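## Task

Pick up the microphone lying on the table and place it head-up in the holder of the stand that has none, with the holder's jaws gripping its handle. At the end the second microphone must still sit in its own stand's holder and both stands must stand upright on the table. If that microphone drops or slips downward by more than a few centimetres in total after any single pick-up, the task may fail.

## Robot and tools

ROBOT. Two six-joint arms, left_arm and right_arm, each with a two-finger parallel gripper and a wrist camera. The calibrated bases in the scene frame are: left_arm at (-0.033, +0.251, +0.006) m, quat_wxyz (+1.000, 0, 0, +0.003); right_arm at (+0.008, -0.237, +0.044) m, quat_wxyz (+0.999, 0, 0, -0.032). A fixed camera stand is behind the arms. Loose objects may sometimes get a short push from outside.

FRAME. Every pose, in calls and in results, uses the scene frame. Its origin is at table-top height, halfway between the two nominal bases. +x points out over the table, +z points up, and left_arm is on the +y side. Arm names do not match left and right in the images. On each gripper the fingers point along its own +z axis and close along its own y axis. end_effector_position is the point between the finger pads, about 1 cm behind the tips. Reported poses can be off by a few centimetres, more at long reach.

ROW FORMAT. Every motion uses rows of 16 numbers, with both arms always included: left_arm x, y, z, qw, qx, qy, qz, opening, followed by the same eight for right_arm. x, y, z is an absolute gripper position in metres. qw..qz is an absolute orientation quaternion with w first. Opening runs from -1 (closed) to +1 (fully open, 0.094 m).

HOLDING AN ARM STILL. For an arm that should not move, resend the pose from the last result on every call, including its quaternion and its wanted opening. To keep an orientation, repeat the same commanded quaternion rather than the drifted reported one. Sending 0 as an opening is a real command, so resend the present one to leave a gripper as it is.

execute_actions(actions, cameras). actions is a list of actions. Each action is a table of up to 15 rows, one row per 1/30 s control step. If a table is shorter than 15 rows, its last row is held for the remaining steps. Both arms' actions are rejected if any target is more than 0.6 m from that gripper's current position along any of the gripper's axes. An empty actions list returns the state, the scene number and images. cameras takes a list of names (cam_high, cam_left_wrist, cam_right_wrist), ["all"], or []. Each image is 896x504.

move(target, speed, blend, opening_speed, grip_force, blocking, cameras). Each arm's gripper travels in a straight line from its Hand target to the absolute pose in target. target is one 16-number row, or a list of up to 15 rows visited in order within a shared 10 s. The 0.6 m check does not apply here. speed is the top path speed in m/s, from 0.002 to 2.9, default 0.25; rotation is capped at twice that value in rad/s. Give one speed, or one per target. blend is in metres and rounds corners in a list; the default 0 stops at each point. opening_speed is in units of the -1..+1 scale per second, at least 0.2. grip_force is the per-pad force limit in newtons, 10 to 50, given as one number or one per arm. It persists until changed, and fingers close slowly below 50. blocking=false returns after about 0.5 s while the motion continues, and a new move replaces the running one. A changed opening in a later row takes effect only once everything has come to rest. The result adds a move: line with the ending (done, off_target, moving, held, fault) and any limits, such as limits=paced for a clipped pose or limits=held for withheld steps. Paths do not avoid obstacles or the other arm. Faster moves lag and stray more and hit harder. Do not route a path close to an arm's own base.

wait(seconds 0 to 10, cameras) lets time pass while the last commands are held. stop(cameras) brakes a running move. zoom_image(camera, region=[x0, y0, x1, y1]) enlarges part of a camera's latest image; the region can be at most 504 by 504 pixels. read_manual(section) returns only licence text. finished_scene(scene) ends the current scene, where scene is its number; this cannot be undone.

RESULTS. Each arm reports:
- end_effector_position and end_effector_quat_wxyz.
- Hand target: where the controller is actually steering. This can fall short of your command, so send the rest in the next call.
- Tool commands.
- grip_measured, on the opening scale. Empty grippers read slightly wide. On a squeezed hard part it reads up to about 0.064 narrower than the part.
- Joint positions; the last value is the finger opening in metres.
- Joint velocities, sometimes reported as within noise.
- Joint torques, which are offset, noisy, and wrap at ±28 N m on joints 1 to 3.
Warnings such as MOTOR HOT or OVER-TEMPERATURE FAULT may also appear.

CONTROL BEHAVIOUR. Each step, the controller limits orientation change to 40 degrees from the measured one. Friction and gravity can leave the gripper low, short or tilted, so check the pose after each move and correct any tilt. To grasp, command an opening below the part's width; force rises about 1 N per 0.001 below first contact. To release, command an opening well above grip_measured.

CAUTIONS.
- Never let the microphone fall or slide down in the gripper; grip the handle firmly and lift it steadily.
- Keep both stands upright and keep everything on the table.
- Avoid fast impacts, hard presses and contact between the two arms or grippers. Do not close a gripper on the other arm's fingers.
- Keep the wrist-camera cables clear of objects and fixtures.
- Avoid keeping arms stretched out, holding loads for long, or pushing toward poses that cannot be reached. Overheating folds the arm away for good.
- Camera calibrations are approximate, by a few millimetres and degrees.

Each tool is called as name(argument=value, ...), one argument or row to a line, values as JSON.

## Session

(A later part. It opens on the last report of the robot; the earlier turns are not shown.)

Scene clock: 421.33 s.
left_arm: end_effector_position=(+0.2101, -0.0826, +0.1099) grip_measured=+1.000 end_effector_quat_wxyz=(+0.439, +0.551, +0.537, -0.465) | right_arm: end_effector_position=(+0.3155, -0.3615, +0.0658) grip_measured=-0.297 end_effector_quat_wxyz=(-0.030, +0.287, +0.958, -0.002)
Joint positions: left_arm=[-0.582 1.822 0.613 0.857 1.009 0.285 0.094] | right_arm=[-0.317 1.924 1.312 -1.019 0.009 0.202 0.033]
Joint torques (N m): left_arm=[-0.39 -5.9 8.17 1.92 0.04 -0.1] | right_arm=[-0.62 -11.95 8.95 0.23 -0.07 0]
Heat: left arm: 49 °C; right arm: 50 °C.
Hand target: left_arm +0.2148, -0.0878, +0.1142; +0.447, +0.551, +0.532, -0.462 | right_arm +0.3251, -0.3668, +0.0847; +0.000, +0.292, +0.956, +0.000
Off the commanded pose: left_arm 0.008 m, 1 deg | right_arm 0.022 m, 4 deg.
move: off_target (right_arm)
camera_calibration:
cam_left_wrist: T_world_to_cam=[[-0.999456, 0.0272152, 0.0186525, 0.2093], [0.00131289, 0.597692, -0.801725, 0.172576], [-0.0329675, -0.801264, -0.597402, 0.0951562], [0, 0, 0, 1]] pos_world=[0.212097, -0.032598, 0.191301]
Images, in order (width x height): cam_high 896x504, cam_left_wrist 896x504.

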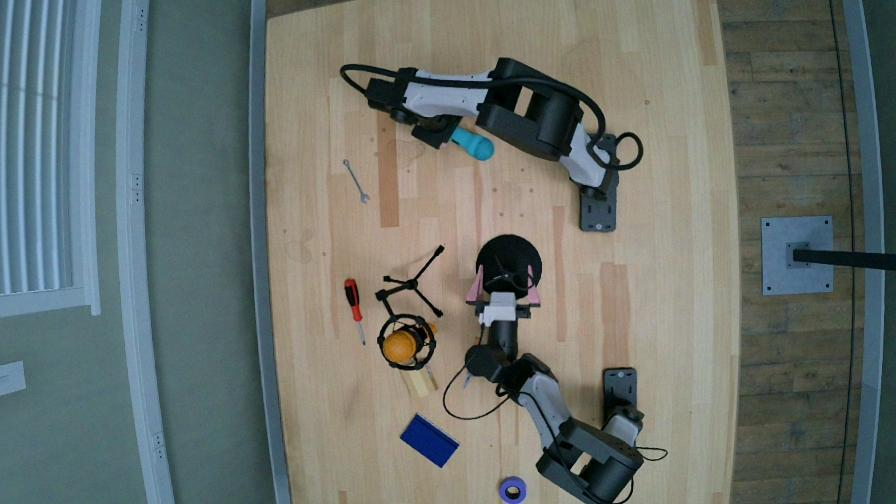

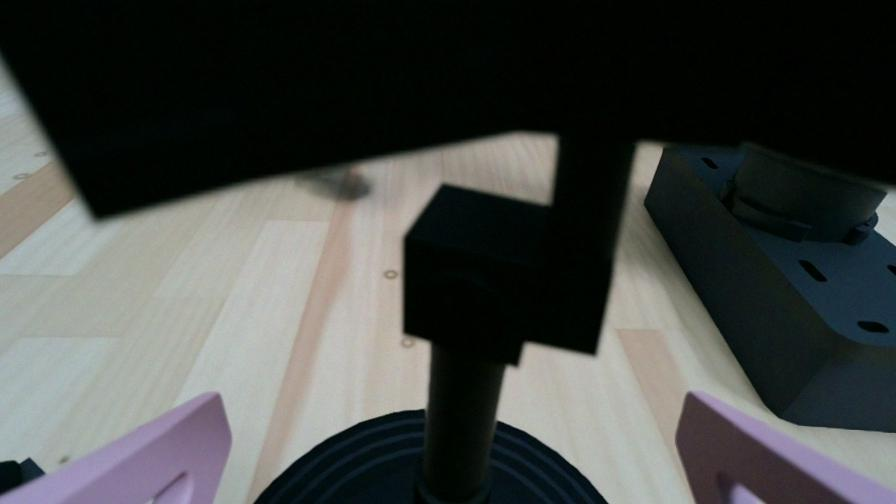

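move(
  target=[0.2150,-0.088,0.114,0.4465,0.5511,0.5321,-0.4624,-1.0,0.318,-0.335,0.088,0,0.8192,0.5736,0,-1.0],
  speed=0.3,
  opening_speed=1.5,
  cameras=["all"],
)

Scene clock: 432.53 s.
left_arm: end_effector_position=(+0.2126, -0.0834, +0.1118) grip_measured=-0.755 end_effector_quat_wxyz=(+0.445, +0.552, +0.534, -0.461) | right_arm: end_effector_position=(+0.3167, -0.3377, +0.0777) grip_measured=-0.297 end_effector_quat_wxyz=(-0.012, +0.818, +0.575, -0.011)
Joint positions: left_arm=[-0.582 1.823 0.617 0.866 1.002 0.288 0.011] | right_arm=[-0.251 1.857 1.274 -1.019 0.003 1.602 0.033]
Joint torques (N m): left_arm=[-0.27 -5.91 7.88 1.8 0.11 -0.09] | right_arm=[0.83 -11.44 5.24 0.28 0.03 0.08]
Heat: left arm: 50 °C; right arm: 53 °C.
Hand target: left_arm +0.2148, -0.0879, +0.1140; +0.446, +0.551, +0.532, -0.462 | right_arm +0.3180, -0.3351, +0.0878; +0.000, +0.819, +0.574, +0.000
Off the commanded pose: left_arm 0.006 m, 0 deg | right_arm 0.011 m, 2 deg.
move: off_target (right_arm)
camera_calibration:
cam_left_wrist: T_world_to_cam=[[-0.999763, 0.0214584, 0.00365724, 0.212966], [0.00980335, 0.59386, -0.804508, 0.172695], [-0.0194354, -0.804282, -0.59393, 0.092156], [0, 0, 0, 1]] pos_world=[0.213014, -0.0330075, 0.19289]
cam_right_wrist: T_world_to_cam=[[-0.944894, 0.325406, 0.0358536, 0.404869], [0.311148, 0.858602, 0.407419, 0.198803], [0.101793, 0.396123, -0.912537, 0.257623], [0, 0, 0, 1]] pos_world=[0.294477, -0.40449, 0.139579]

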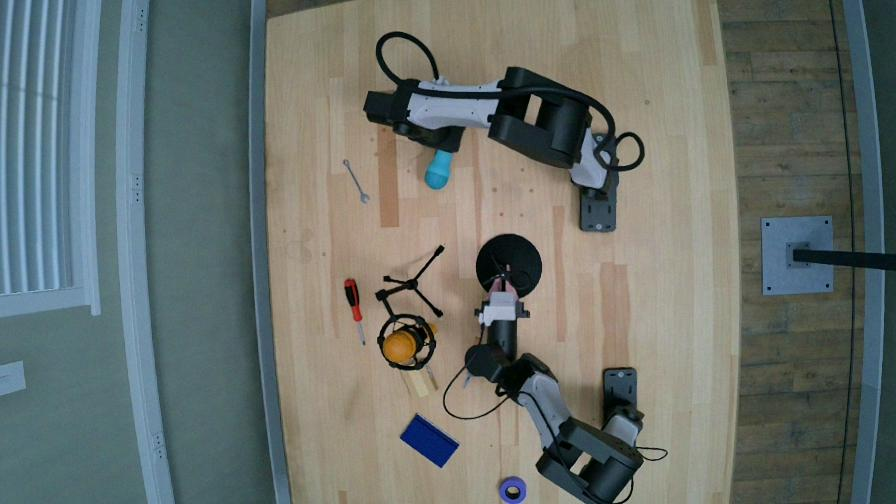

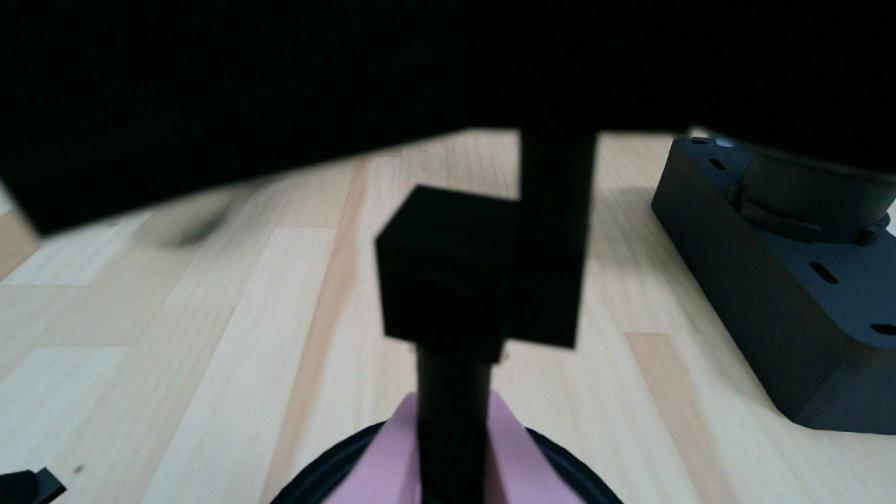

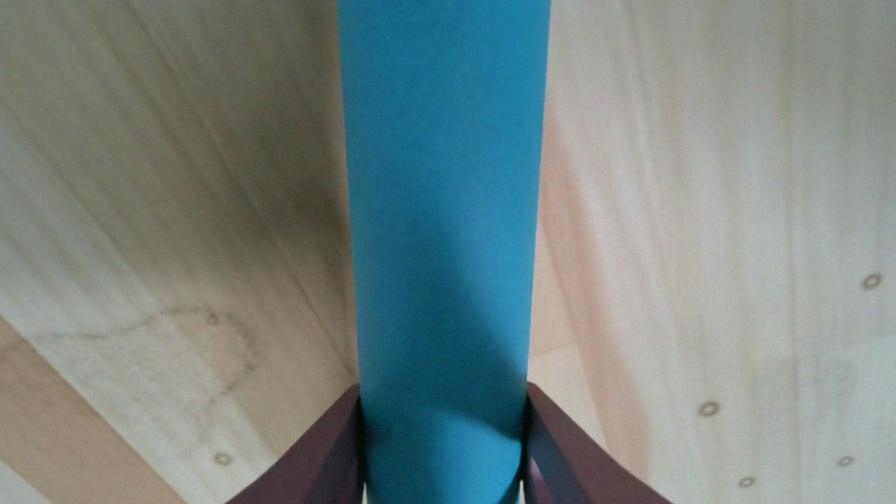

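move(
  target=[
    [0.229,-0.075,0.125,0.5510,0.3945,0.6566,-0.3311,-1.0,0.318,-0.336,0.055,0,0.8192,0.5736,0,-1.0],
    [0.240,-0.065,0.125,0.5895,0.2563,0.7025,-0.2563,-1.0,0.318,-0.337,0.030,0,0.8192,0.5736,0,-1.0],
  ],
  speed=0.09,
  blend=0.02,
  cameras=["all"],
)

Scene clock: 447.53 s.
left_arm: end_effector_position=(+0.2371, -0.0677, +0.1163) grip_measured=-0.756 end_effector_quat_wxyz=(+0.584, +0.277, +0.718, -0.260) | right_arm: end_effector_position=(+0.3163, -0.3375, +0.0325) grip_measured=-0.297 end_effector_quat_wxyz=(-0.002, +0.818, +0.575, -0.003)
Joint positions: left_arm=[-0.93 1.685 0.389 1.11 -0.133 -0.076 0.011] | right_arm=[-0.251 1.908 1.146 -0.817 0.003 1.602 0.033]
Joint torques (N m): left_arm=[-0.06 -6.04 5.38 2.48 -0.34 -0.12] | right_arm=[0.32 -7.69 4.81 0.49 0.03 0.02]
Heat: left arm: 50 °C; right arm: 52 °C.
Hand target: left_arm +0.2400, -0.0649, +0.1249; +0.597, +0.260, +0.713, -0.260 | right_arm +0.3180, -0.3370, +0.0301; +0.000, +0.819, +0.574, +0.000
Off the commanded pose: left_arm 0.010 m, 3 deg | right_arm 0.003 m, 1 deg.
move: off_target (left_arm)
camera_calibration:
cam_left_wrist: T_world_to_cam=[[-0.692768, -0.719227, 0.0527735, 0.108485], [-0.460226, 0.384581, -0.800181, 0.263521], [0.555216, -0.578627, -0.597432, -0.0125673], [0, 0, 0, 1]] pos_world=[0.203412, -0.0305915, 0.197631]
cam_right_wrist: T_world_to_cam=[[-0.945294, 0.32596, 0.0129874, 0.407158], [0.302584, 0.861235, 0.408309, 0.220705], [0.121907, 0.389902, -0.912751, 0.207801], [0, 0, 0, 1]] pos_world=[0.29277, -0.403818, 0.0942663]

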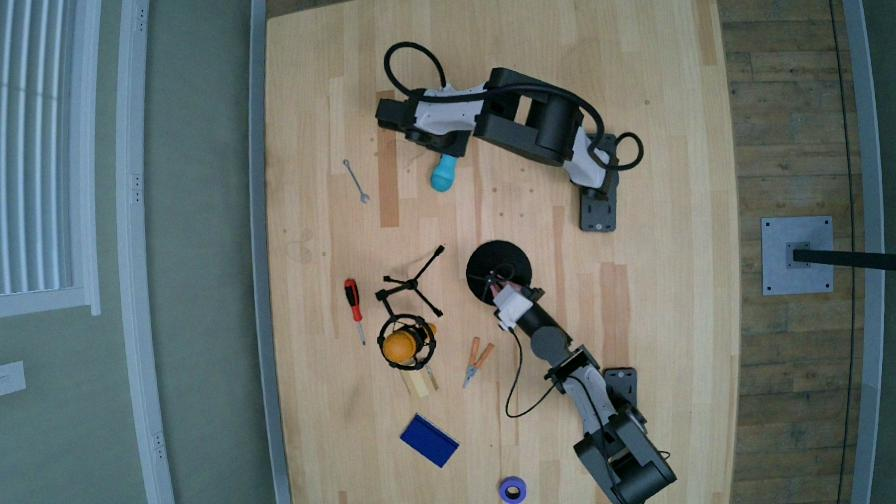

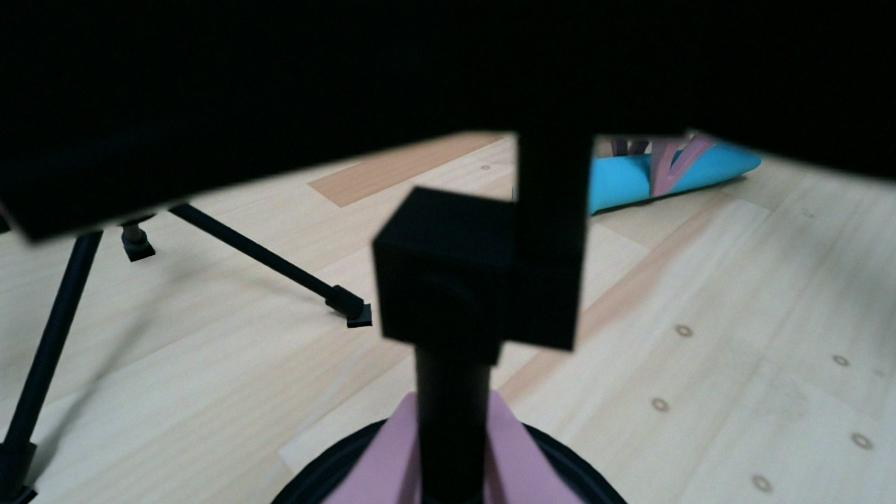

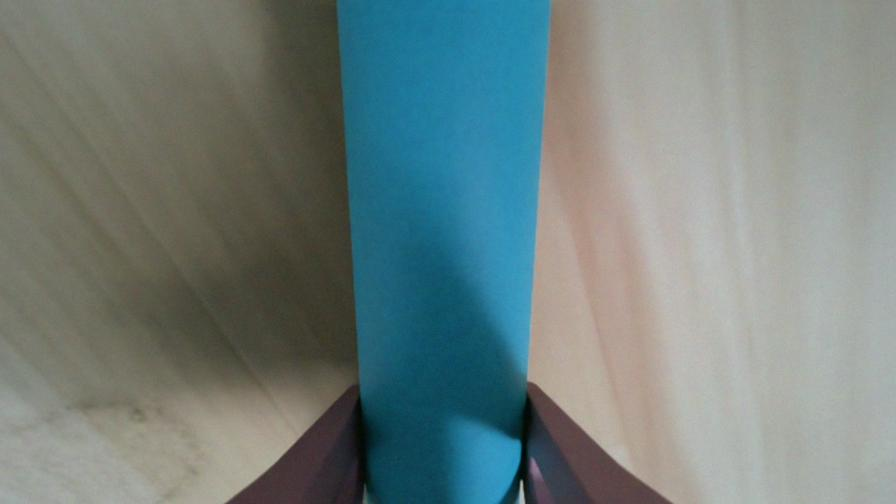

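move(
  target=[
    [0.254,-0.050,0.125,0.6179,0.2111,0.7364,-0.1772,-1.0,0.318,-0.337,0.031,0,0.8192,0.5736,0,0.6],
    [0.270,-0.035,0.125,0.6427,0.0134,0.7659,-0.0112,-1.0,0.318,-0.337,0.031,0,0.8192,0.5736,0,0.6],
  ],
  speed=0.09,
  blend=0.02,
  opening_speed=1.0,
  cameras=["all"],
)

zoom_image(
  camera="cam_high",
  region=[420, 180, 580, 340],
)

Scene clock: 463.07 s.
left_arm: end_effector_position=(+0.2673, -0.0322, +0.1150) grip_measured=-0.756 end_effector_quat_wxyz=(+0.633, +0.030, +0.773, -0.013) | right_arm: end_effector_position=(+0.3166, -0.3376, +0.0325) grip_measured=+0.597 end_effector_quat_wxyz=(-0.002, +0.818, +0.575, -0.003)
Joint positions: left_arm=[-1.133 1.793 0.646 0.75 -1.033 -0.326 0.011] | right_arm=[-0.251 1.908 1.146 -0.816 0.003 1.602 0.075]
Joint torques (N m): left_arm=[-0.28 -6.48 9.36 1.79 -0.55 -0.07] | right_arm=[0.32 -7.88 5.01 0.44 0.03 0.02]
Heat: left arm: 50 °C; right arm: 50 °C.
Hand target: left_arm +0.2697, -0.0349, +0.1249; +0.643, +0.014, +0.766, -0.012 | right_arm +0.3181, -0.3370, +0.0310; +0.000, +0.819, +0.574, +0.000
Off the commanded pose: left_arm 0.011 m, 2 deg | right_arm 0.002 m, 0 deg.
move: off_target (left_arm); blend cut to 0 m at target 1
camera_calibration:
cam_left_wrist: T_world_to_cam=[[-0.0513049, -0.998553, -0.0160919, -0.0174645], [-0.607763, 0.0440041, -0.792898, 0.290366], [0.792459, -0.0308995, -0.609142, -0.0539916], [0, 0, 0, 1]] pos_world=[0.218364, -0.0318849, 0.197061]
cam_right_wrist: T_world_to_cam=[[-0.945314, 0.325946, 0.0118292, 0.407494], [0.302114, 0.861377, 0.408358, 0.220921], [0.122913, 0.389601, -0.912745, 0.207398], [0, 0, 0, 1]] pos_world=[0.292975, -0.40392, 0.0942657]

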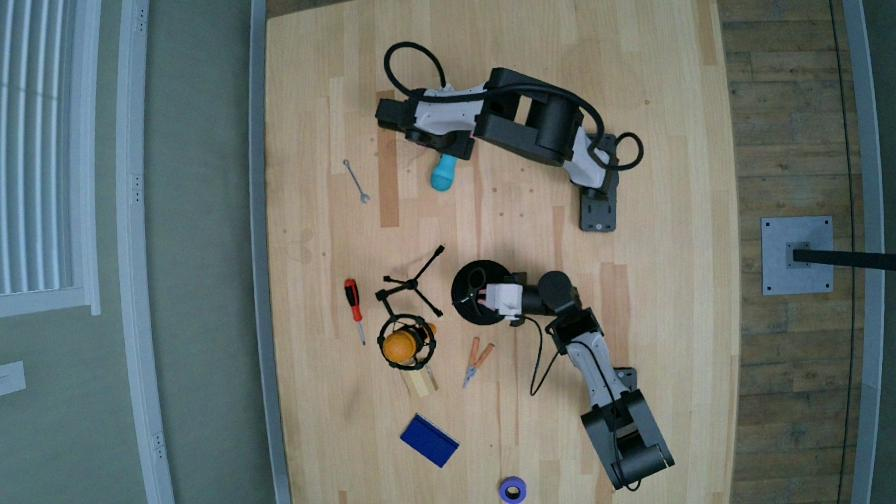

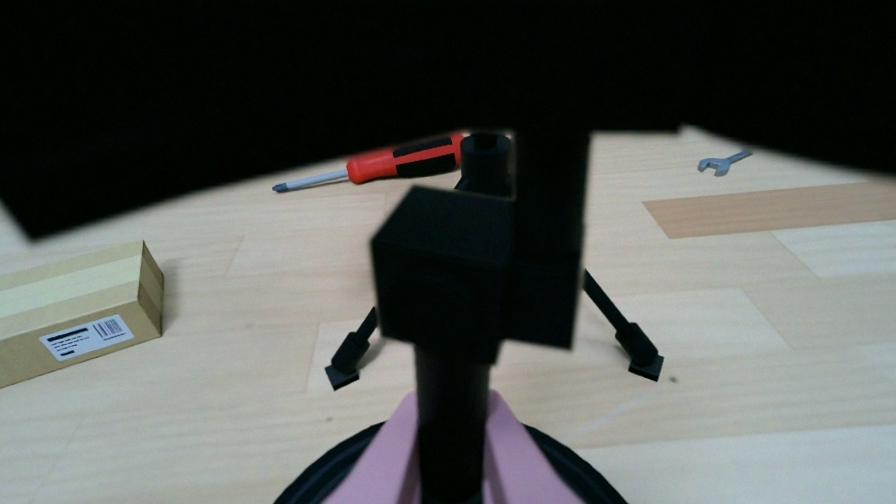

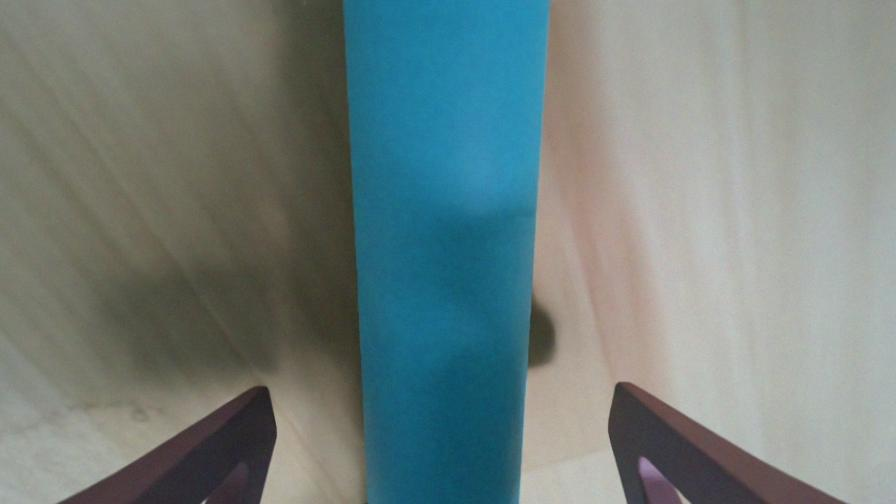

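Scaled by 3.150 from the camera's 896x504 image, which has a finer 1280x720 frame.

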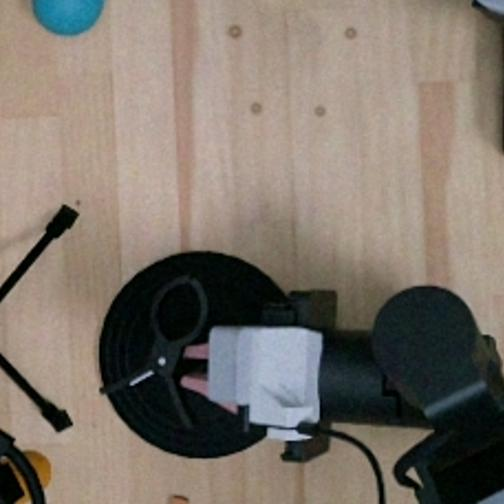

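move(
  target=[
    [0.245,-0.055,0.125,0.6403,-0.0668,0.7631,0.0560,-1.0,0.317,-0.338,0.11,0,0.8192,0.5736,0,0.6],
    [0.245,-0.055,0.125,0.6403,-0.0668,0.7631,0.0560,-1.0,0.31,-0.335,0.15,0,0.1736,0.9848,0,0.6],
    [0.245,-0.055,0.125,0.6403,-0.0668,0.7631,0.0560,-1.0,0.31,-0.335,0.12,0,-0.5736,0.8192,0,0.9],
  ],
  speed=[0.08,0.5,0.5],
  blend=[0,0.02,0],
  cameras=["all"],
)

zoom_image(
  camera="cam_high",
  region=[420, 180, 580, 340],
)

Scene clock: 514.83 s.
left_arm: end_effector_position=(+0.2446, -0.0504, +0.1144) grip_measured=-0.756 end_effector_quat_wxyz=(+0.628, -0.056, +0.774, +0.055) | right_arm: end_effector_position=(+0.3090, -0.3352, +0.1180) grip_measured=+0.897 end_effector_quat_wxyz=(-0.006, -0.569, +0.822, +0.006)
Joint positions: left_arm=[-1.256 1.901 0.973 0.014 -1.308 -0.883 0.011] | right_arm=[-0.251 1.774 1.336 -1.15 0.003 -1.525 0.089]
Joint torques (N m): left_arm=[-0.39 -7.51 9.96 1.13 -0.82 -0.06] | right_arm=[0.17 -8.68 5.37 0.43 -0.08 -0.13]
Heat: left arm: 52 °C; right arm: 48 °C.
Hand target: left_arm +0.2448, -0.0548, +0.1249; +0.640, -0.066, +0.763, +0.055 | right_arm +0.3100, -0.3350, +0.1200; +0.000, -0.573, +0.819, +0.000
Off the commanded pose: left_arm 0.012 m, 2 deg | right_arm 0.002 m, 1 deg.
move: off_target (left_arm)
camera_calibration:
cam_left_wrist: T_world_to_cam=[[0.166671, -0.985941, -0.0118944, -0.0900467], [-0.60811, -0.093289, -0.788353, 0.269568], [0.776159, 0.138629, -0.615109, -0.0237083], [0, 0, 0, 1]] pos_world=[0.197337, -0.0603463, 0.19686]
cam_right_wrist: T_world_to_cam=[[0.940703, -0.339005, -0.0123923, -0.404333], [-0.303839, -0.85824, 0.413649, -0.203518], [-0.150865, -0.385356, -0.910352, 0.109941], [0, 0, 0, 1]] pos_world=[0.335107, -0.269372, 0.179259]

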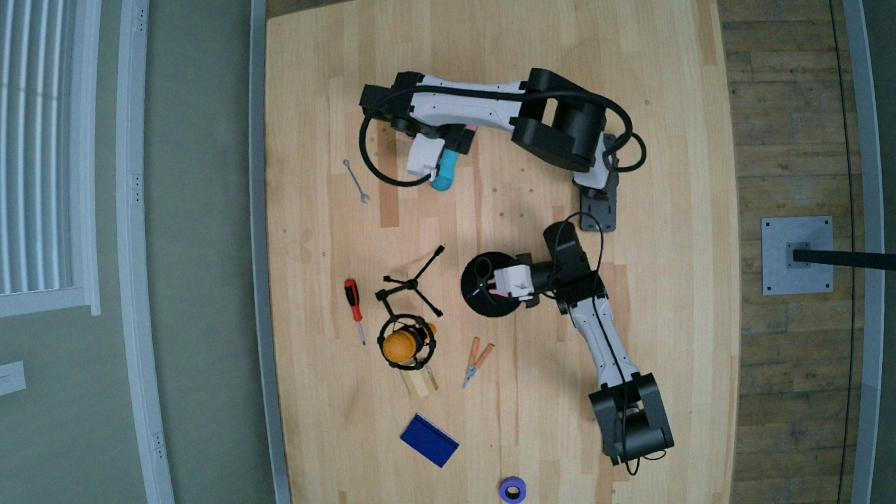

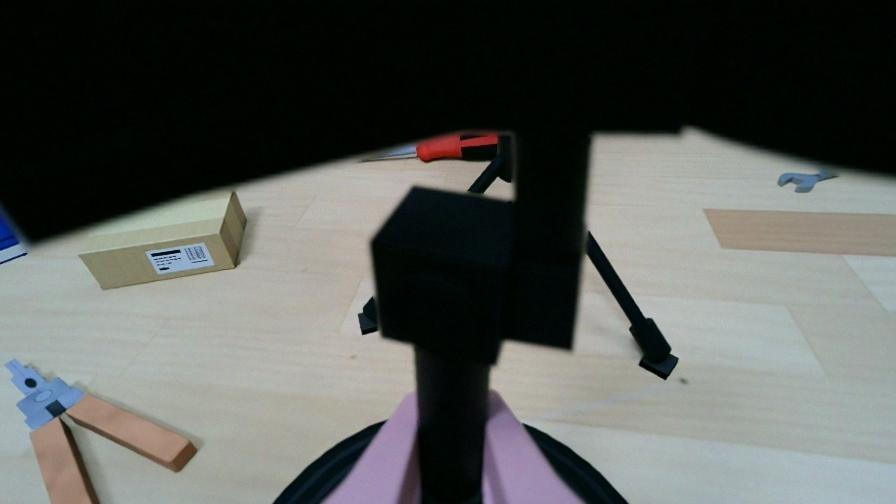

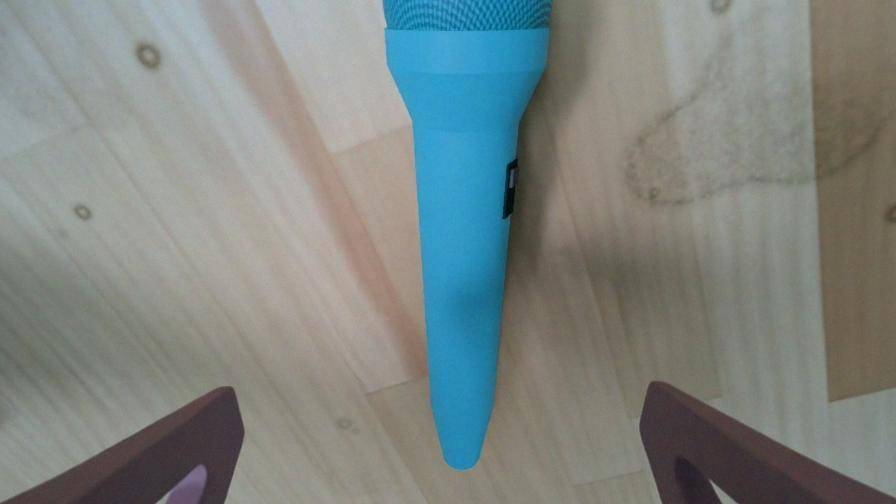

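Scaled by 3.150 from the camera's 896x504 image, which has a finer 1280x720 frame.

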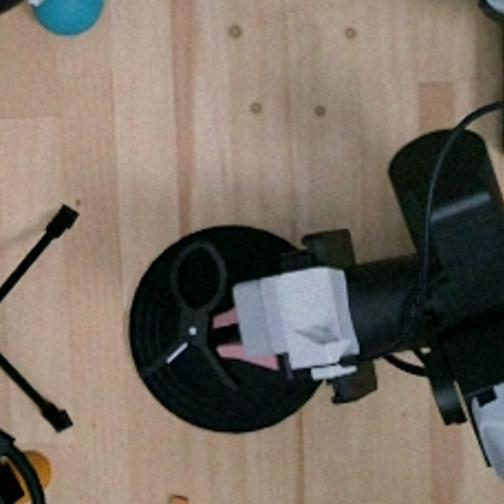

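move(
  target=[
    [0.245,-0.055,0.118,0.6403,-0.0668,0.7631,0.0560,1.0,0.31,-0.335,0.12,0,-0.5736,0.8192,0,0.9],
    [0.186,-0.065,0.118,0.6403,-0.0668,0.7631,0.0560,1.0,0.3235,-0.3235,0.07,0,-0.5736,0.8192,0,0.9],
    [0.17,0.0,0.20,0.6330,0.1330,0.7544,-0.1116,1.0,0.3235,-0.3235,0.031,0,-0.5736,0.8192,0,0.9],
    [0.15,0.07,0.22,0.5702,0.3537,0.6795,-0.2968,1.0,0.3235,-0.3235,0.031,0,-0.5736,0.8192,0,0.9],
  ],
  speed=[0.15,0.15,0.2,0.3],
  blend=[0,0,0.02,0],
  cameras=["all"],
)

Scene clock: 564.13 s.
left_arm: end_effector_position=(+0.1494, +0.0695, +0.2088) grip_measured=+0.998 end_effector_quat_wxyz=(+0.564, +0.350, +0.686, -0.299) | right_arm: end_effector_position=(+0.3228, -0.3256, +0.0336) grip_measured=+0.897 end_effector_quat_wxyz=(-0.002, -0.573, +0.820, +0.000)
Joint positions: left_arm=[-0.461 0.359 0.297 -0.151 0.496 0.087 0.094] | right_arm=[-0.21 1.911 1.155 -0.817 0.003 -1.494 0.089]
Joint torques (N m): left_arm=[0.8 1.77 12.45 1.94 0.13 0.1] | right_arm=[0.66 -7.69 4.85 0.47 -0.08 0.01]
Heat: left arm: 55 °C; right arm: 48 °C.
Hand target: left_arm +0.1499, +0.0700, +0.2198; +0.570, +0.354, +0.679, -0.297 | right_arm +0.3234, -0.3234, +0.0310; +0.000, -0.574, +0.819, +0.000
Off the commanded pose: left_arm 0.011 m, 1 deg | right_arm 0.003 m, 0 deg.
move: off_target (left_arm)
camera_calibration:
cam_left_wrist: T_world_to_cam=[[-0.810552, -0.585386, 0.0181471, 0.157076], [-0.362929, 0.477727, -0.800037, 0.223352], [0.459661, -0.655057, -0.599676, 0.190869], [0, 0, 0, 1]] pos_world=[0.120644, 0.110279, 0.290299]
cam_right_wrist: T_world_to_cam=[[0.943958, -0.330055, 0.00259288, -0.413735], [-0.301546, -0.859174, 0.413388, -0.157283], [-0.134213, -0.391003, -0.910551, 0.0317104], [0, 0, 0, 1]] pos_world=[0.347376, -0.25929, 0.0949658]

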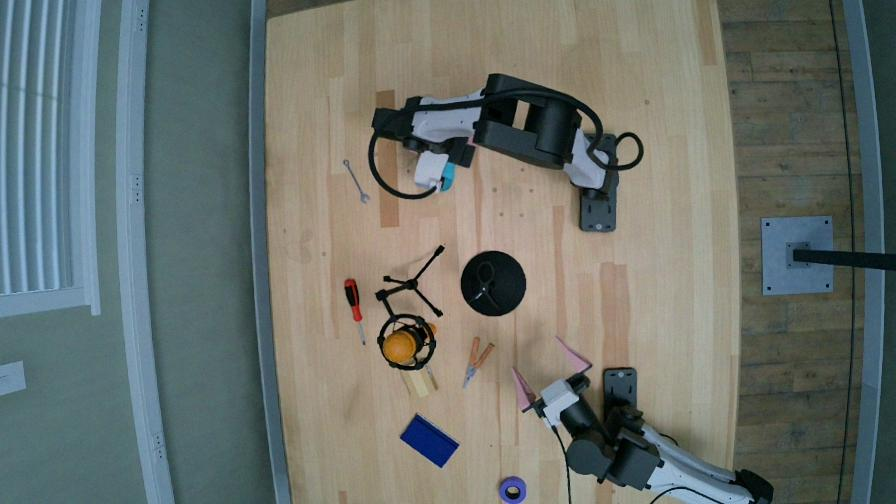

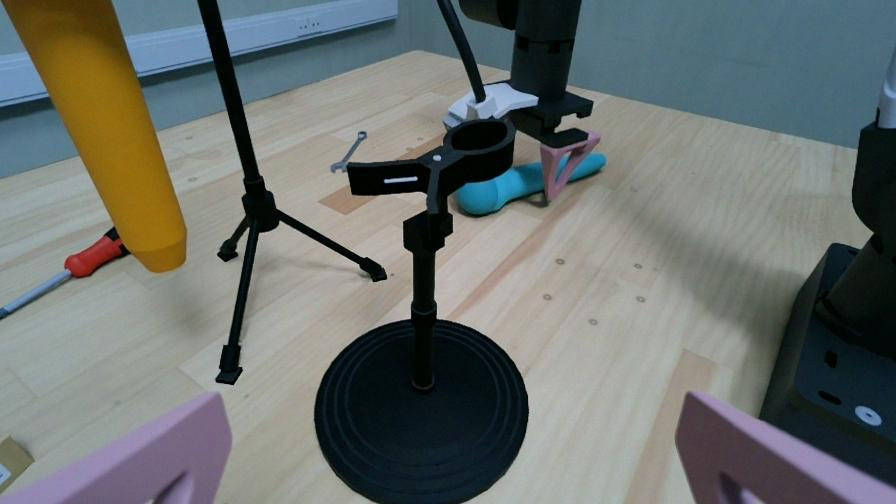

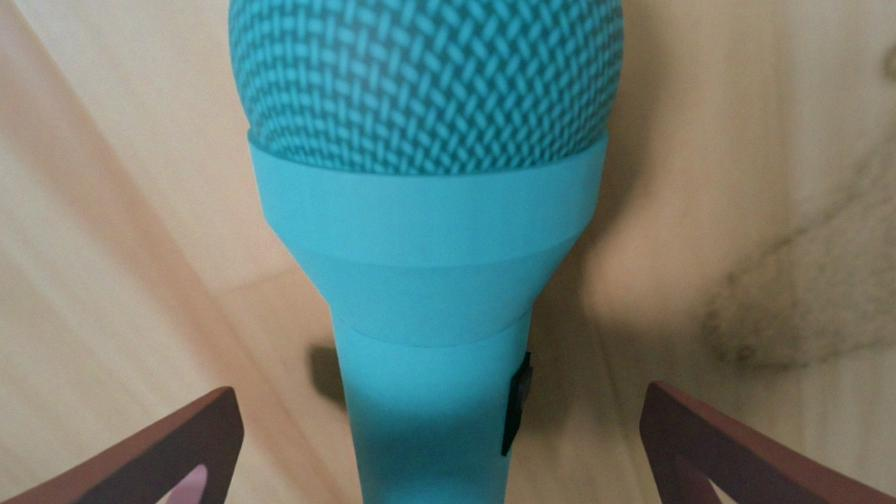

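zoom_image(
  camera="cam_left_wrist",
  region=[330, 90, 530, 290],
)

zoom_image(
  camera="cam_high",
  region=[440, 230, 540, 330],
)

Scaled by 2.520 from the camera's 896x504 image, which has a finer 1280x720 frame.

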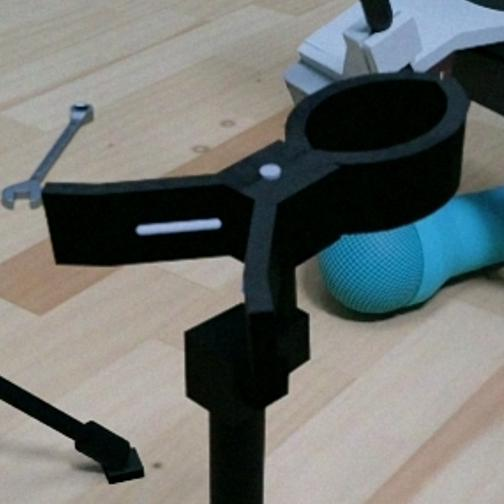

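Scaled by 5.040 from the camera's 896x504 image, which has a finer 1280x720 frame.

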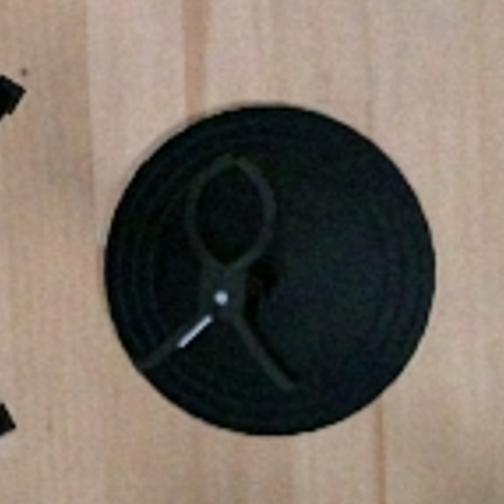

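move(
  target=[
    [0.22,0.07,0.20,0.5130,0.4469,0.6161,-0.3955,1.0,0.318,-0.332,0.031,0,-0.5736,0.8192,0,0.9],
    [0.2545,0.035,0.180,0.4648,0.5345,0.4813,-0.5162,1.0,0.318,-0.332,0.031,0,-0.5736,0.8192,0,-1.0],
  ],
  speed=0.2,
  blend=0,
  cameras=["all"],
)

Scene clock: 621.33 s.
left_arm: end_effector_position=(+0.2525, +0.0379, +0.1754) grip_measured=+0.998 end_effector_quat_wxyz=(+0.466, +0.525, +0.491, -0.516) | right_arm: end_effector_position=(+0.3181, -0.3301, +0.0309) grip_measured=-0.294 end_effector_quat_wxyz=(-0.004, -0.573, +0.820, +0.003)
Joint positions: left_arm=[-0.137 1.667 0.753 0.289 1.514 0.608 0.094] | right_arm=[-0.227 1.911 1.142 -0.812 0.003 -1.51 0.033]
Joint torques (N m): left_arm=[-0.55 -5.68 9.59 1.22 0.39 0.11] | right_arm=[-0.5 -8.54 4.72 0.43 -0.08 -0.12]
Heat: left arm: 56 °C; right arm: 48 °C.
Hand target: left_arm +0.2544, +0.0350, +0.1800; +0.468, +0.532, +0.481, -0.517 | right_arm +0.3180, -0.3320, +0.0310; +0.000, -0.574, +0.819, +0.000
Off the commanded pose: left_arm 0.006 m, 2 deg | right_arm 0.002 m, 1 deg.
move: done
camera_calibration:
cam_left_wrist: T_world_to_cam=[[-0.997109, 0.0728337, 0.0216378, 0.244302], [0.0151946, 0.470177, -0.882441, 0.16846], [-0.0744451, -0.879562, -0.469925, 0.223308], [0, 0, 0, 1]] pos_world=[0.25766, 0.0994136, 0.248307]
cam_right_wrist: T_world_to_cam=[[0.943598, -0.331066, -0.00430614, -0.410759], [-0.29974, -0.859694, 0.413622, -0.162123], [-0.140638, -0.389002, -0.910439, 0.0295176], [0, 0, 0, 1]] pos_world=[0.343147, -0.263882, 0.0921627]

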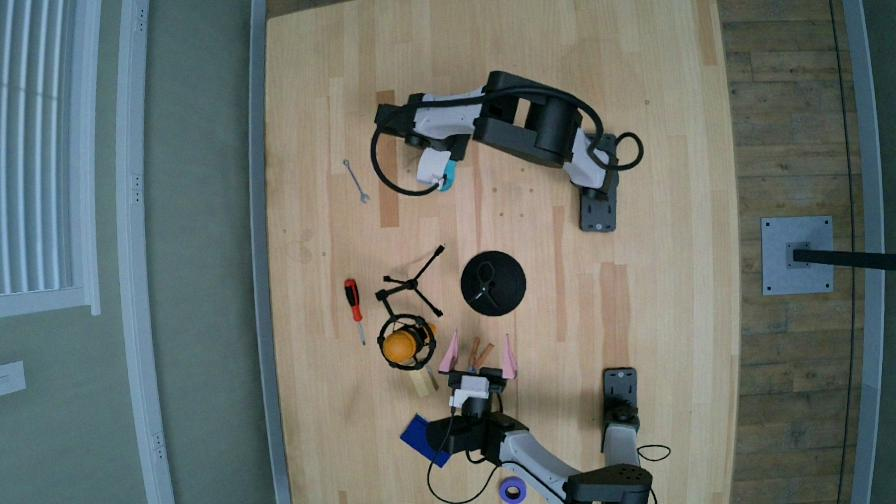

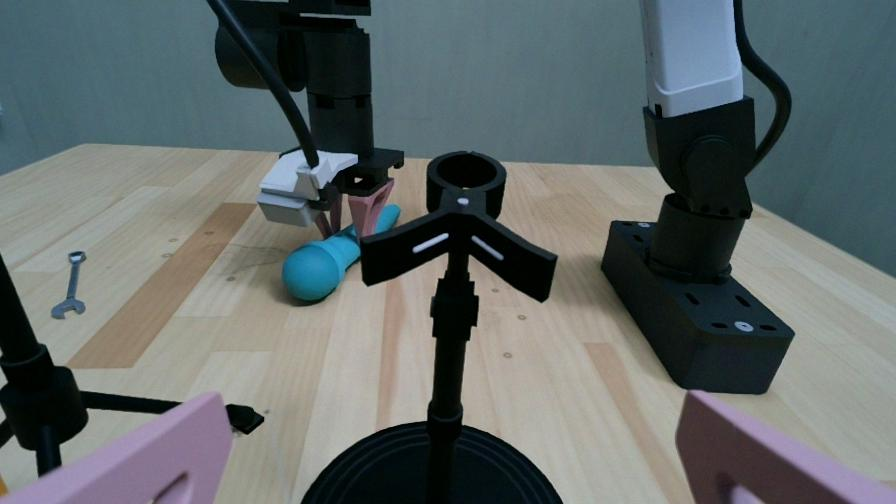

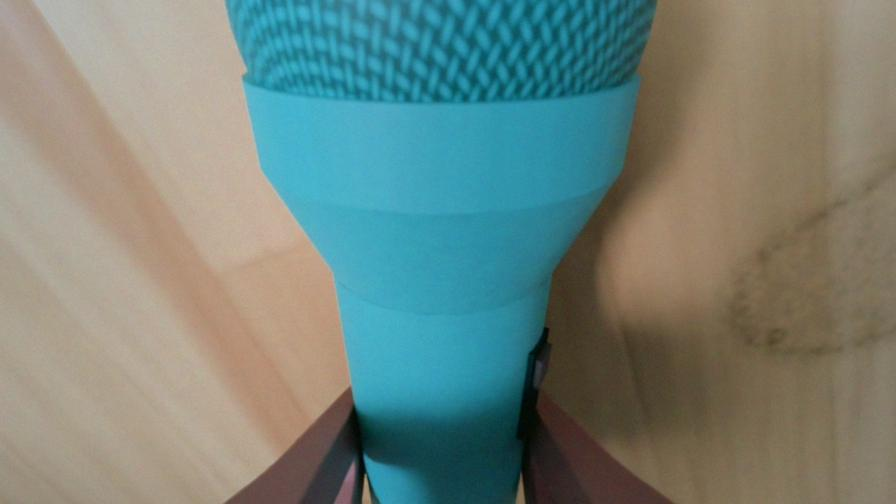

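move(
  target=[
    [0.2525,0.015,0.180,0.4648,0.5345,0.4813,-0.5162,1.0,0.318,-0.332,0.12,0,-0.5736,0.8192,0,-1.0],
    [0.2515,0.0,0.180,0.4648,0.5345,0.4813,-0.5162,1.0,0.285,-0.26,0.20,0,-0.2164,0.9763,0,-1.0],
  ],
  speed=0.15,
  blend=0.02,
  cameras=["all"],
)

Scene clock: 670.23 s.
left_arm: end_effector_position=(+0.2527, +0.0022, +0.1853) grip_measured=+0.998 end_effector_quat_wxyz=(+0.468, +0.538, +0.477, -0.514) | right_arm: end_effector_position=(+0.2805, -0.2620, +0.1844) grip_measured=-0.294 end_effector_quat_wxyz=(-0.025, -0.216, +0.976, +0.007)
Joint positions: left_arm=[-0.25 1.711 0.719 0.755 1.43 0.248 0.094] | right_arm=[-0.027 1.624 1.429 -1.427 0.003 -0.527 0.033]
Joint torques (N m): left_arm=[-0.53 -5.64 5.94 1.65 0.03 -0.07] | right_arm=[0.8 -8.7 9.62 0.24 -0.05 0.04]
Heat: left arm: 56 °C; right arm: 50 °C.
Hand target: left_arm +0.2514, +0.0001, +0.1802; +0.465, +0.535, +0.481, -0.516 | right_arm +0.2846, -0.2600, +0.1997; +0.000, -0.217, +0.976, +0.000
Off the commanded pose: left_arm 0.006 m, 1 deg | right_arm 0.016 m, 3 deg.
move: off_target (right_arm)
camera_calibration:
cam_left_wrist: T_world_to_cam=[[-0.995398, 0.0954275, -0.00878783, 0.252054], [0.0525183, 0.466504, -0.882959, 0.184638], [-0.080159, -0.879357, -0.469368, 0.198008], [0, 0, 0, 1]] pos_world=[0.257069, 0.0639321, 0.258181]
cam_right_wrist: T_world_to_cam=[[0.434726, -0.900355, -0.0193416, -0.355778], [-0.799618, -0.395788, 0.451622, 0.0763305], [-0.414275, -0.180866, -0.892, 0.318443], [0, 0, 0, 1]] pos_world=[0.347624, -0.23252, 0.242697]

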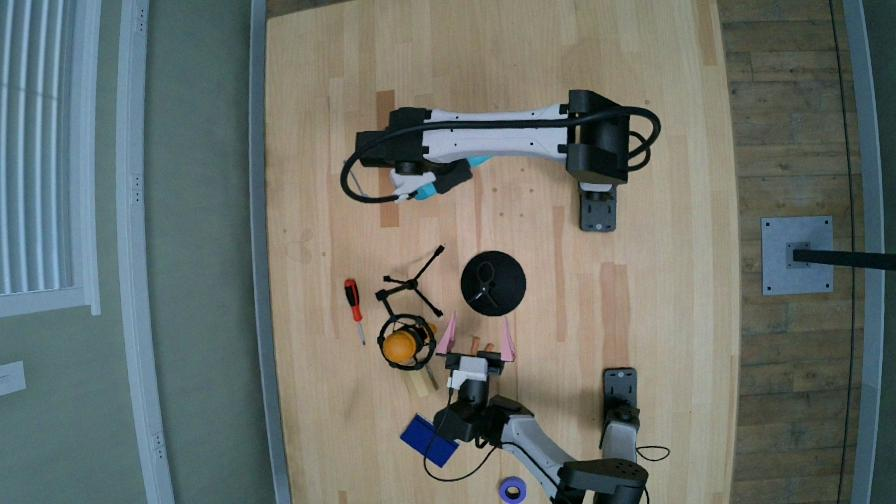

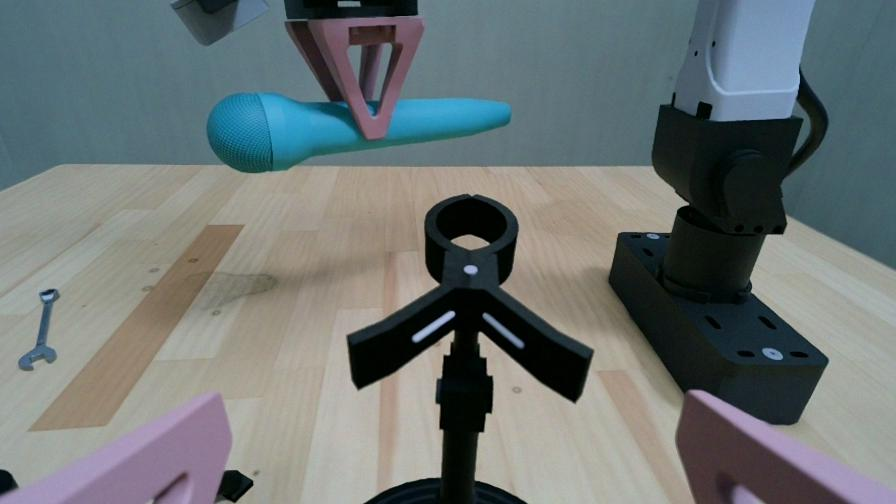

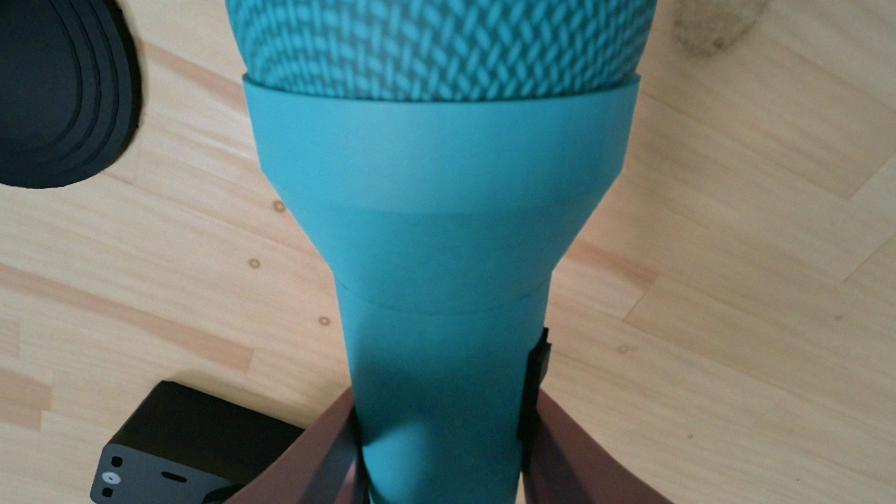

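move(
  target=[
    [0.2475,-0.012,0.1795,0.4648,0.5345,0.4813,-0.5162,1.0,0.285,-0.215,0.27,0.3736,-0.2,0.9020,0.0828,-1.0],
    [0.2455,-0.029,0.179,0.4648,0.5345,0.4813,-0.5162,1.0,0.275,-0.185,0.35,0.7023,-0.1503,0.6782,0.1557,-1.0],
  ],
  speed=0.25,
  blend=0.02,
  cameras=["all"],
)

Scene clock: 699.43 s.
left_arm: end_effector_position=(+0.2460, -0.0266, +0.1827) grip_measured=+0.998 end_effector_quat_wxyz=(+0.467, +0.537, +0.478, -0.515) | right_arm: end_effector_position=(+0.2728, -0.1847, +0.3452) grip_measured=-0.294 end_effector_quat_wxyz=(+0.692, -0.149, +0.688, +0.161)
Joint positions: left_arm=[-0.344 1.742 0.707 0.888 1.337 0.151 0.094] | right_arm=[-0.14 0.51 0.497 0.025 -0.644 0.022 0.033]
Joint torques (N m): left_arm=[-0.51 -5.74 6.34 1.73 -0.02 -0.06] | right_arm=[0.81 2.11 7.01 2.21 0.12 0]
Heat: left arm: 52 °C; right arm: 49 °C.
Hand target: left_arm +0.2455, -0.0289, +0.1791; +0.465, +0.535, +0.481, -0.516 | right_arm +0.2746, -0.1850, +0.3501; +0.702, -0.150, +0.678, +0.156
Off the commanded pose: left_arm 0.004 m, 0 deg | right_arm 0.005 m, 2 deg.
move: done
camera_calibration:
cam_left_wrist: T_world_to_cam=[[-0.995439, 0.0953411, -0.00321491, 0.247013], [0.0476589, 0.467839, -0.882528, 0.197272], [-0.0826371, -0.878656, -0.47025, 0.171598], [0, 0, 0, 1]] pos_world=[0.250665, 0.0349333, 0.255585]
cam_right_wrist: T_world_to_cam=[[0.422458, -0.906381, -0.00150507, -0.283624], [-0.365397, -0.168789, -0.915421, 0.42351], [0.829466, 0.387277, -0.402495, 0.0693424], [0, 0, 0, 1]] pos_world=[0.217051, -0.212443, 0.415173]

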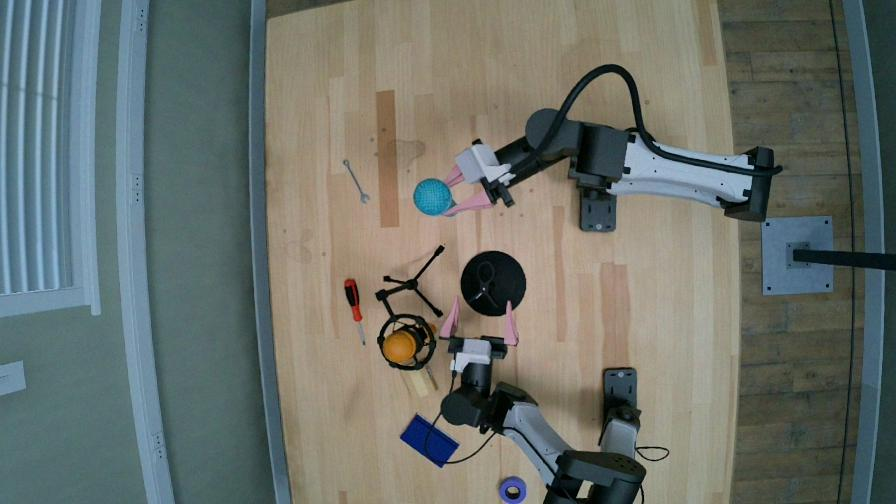

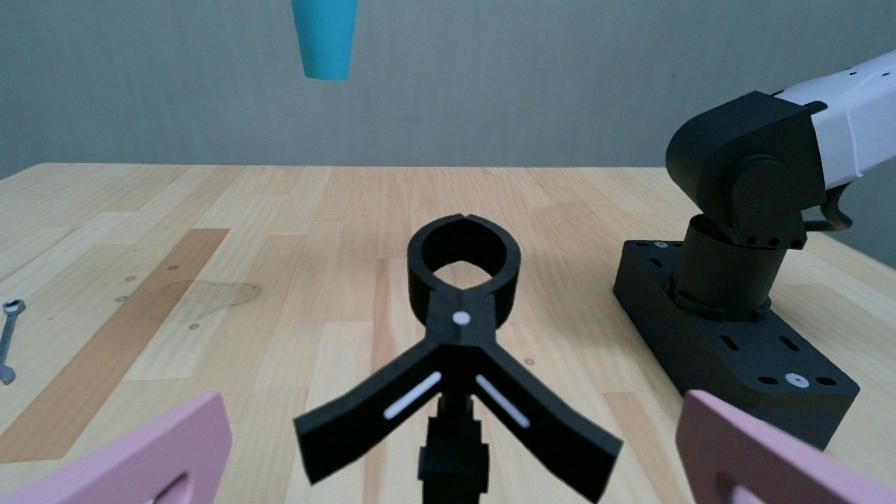

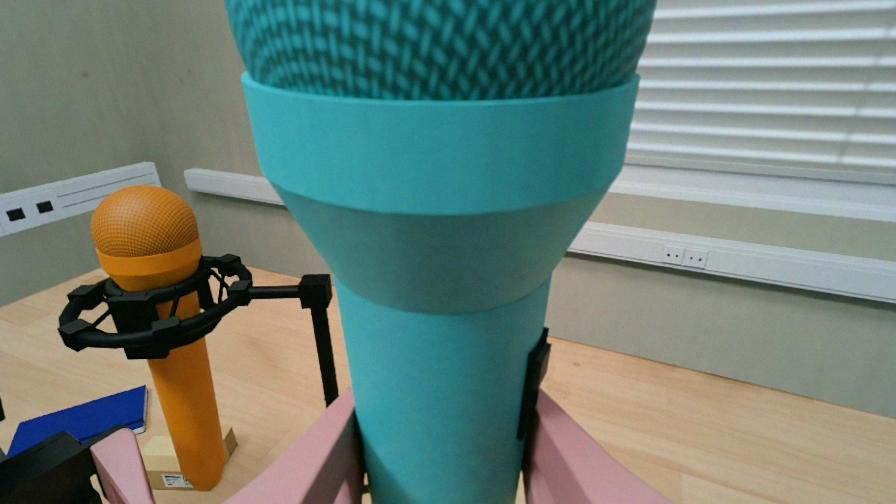

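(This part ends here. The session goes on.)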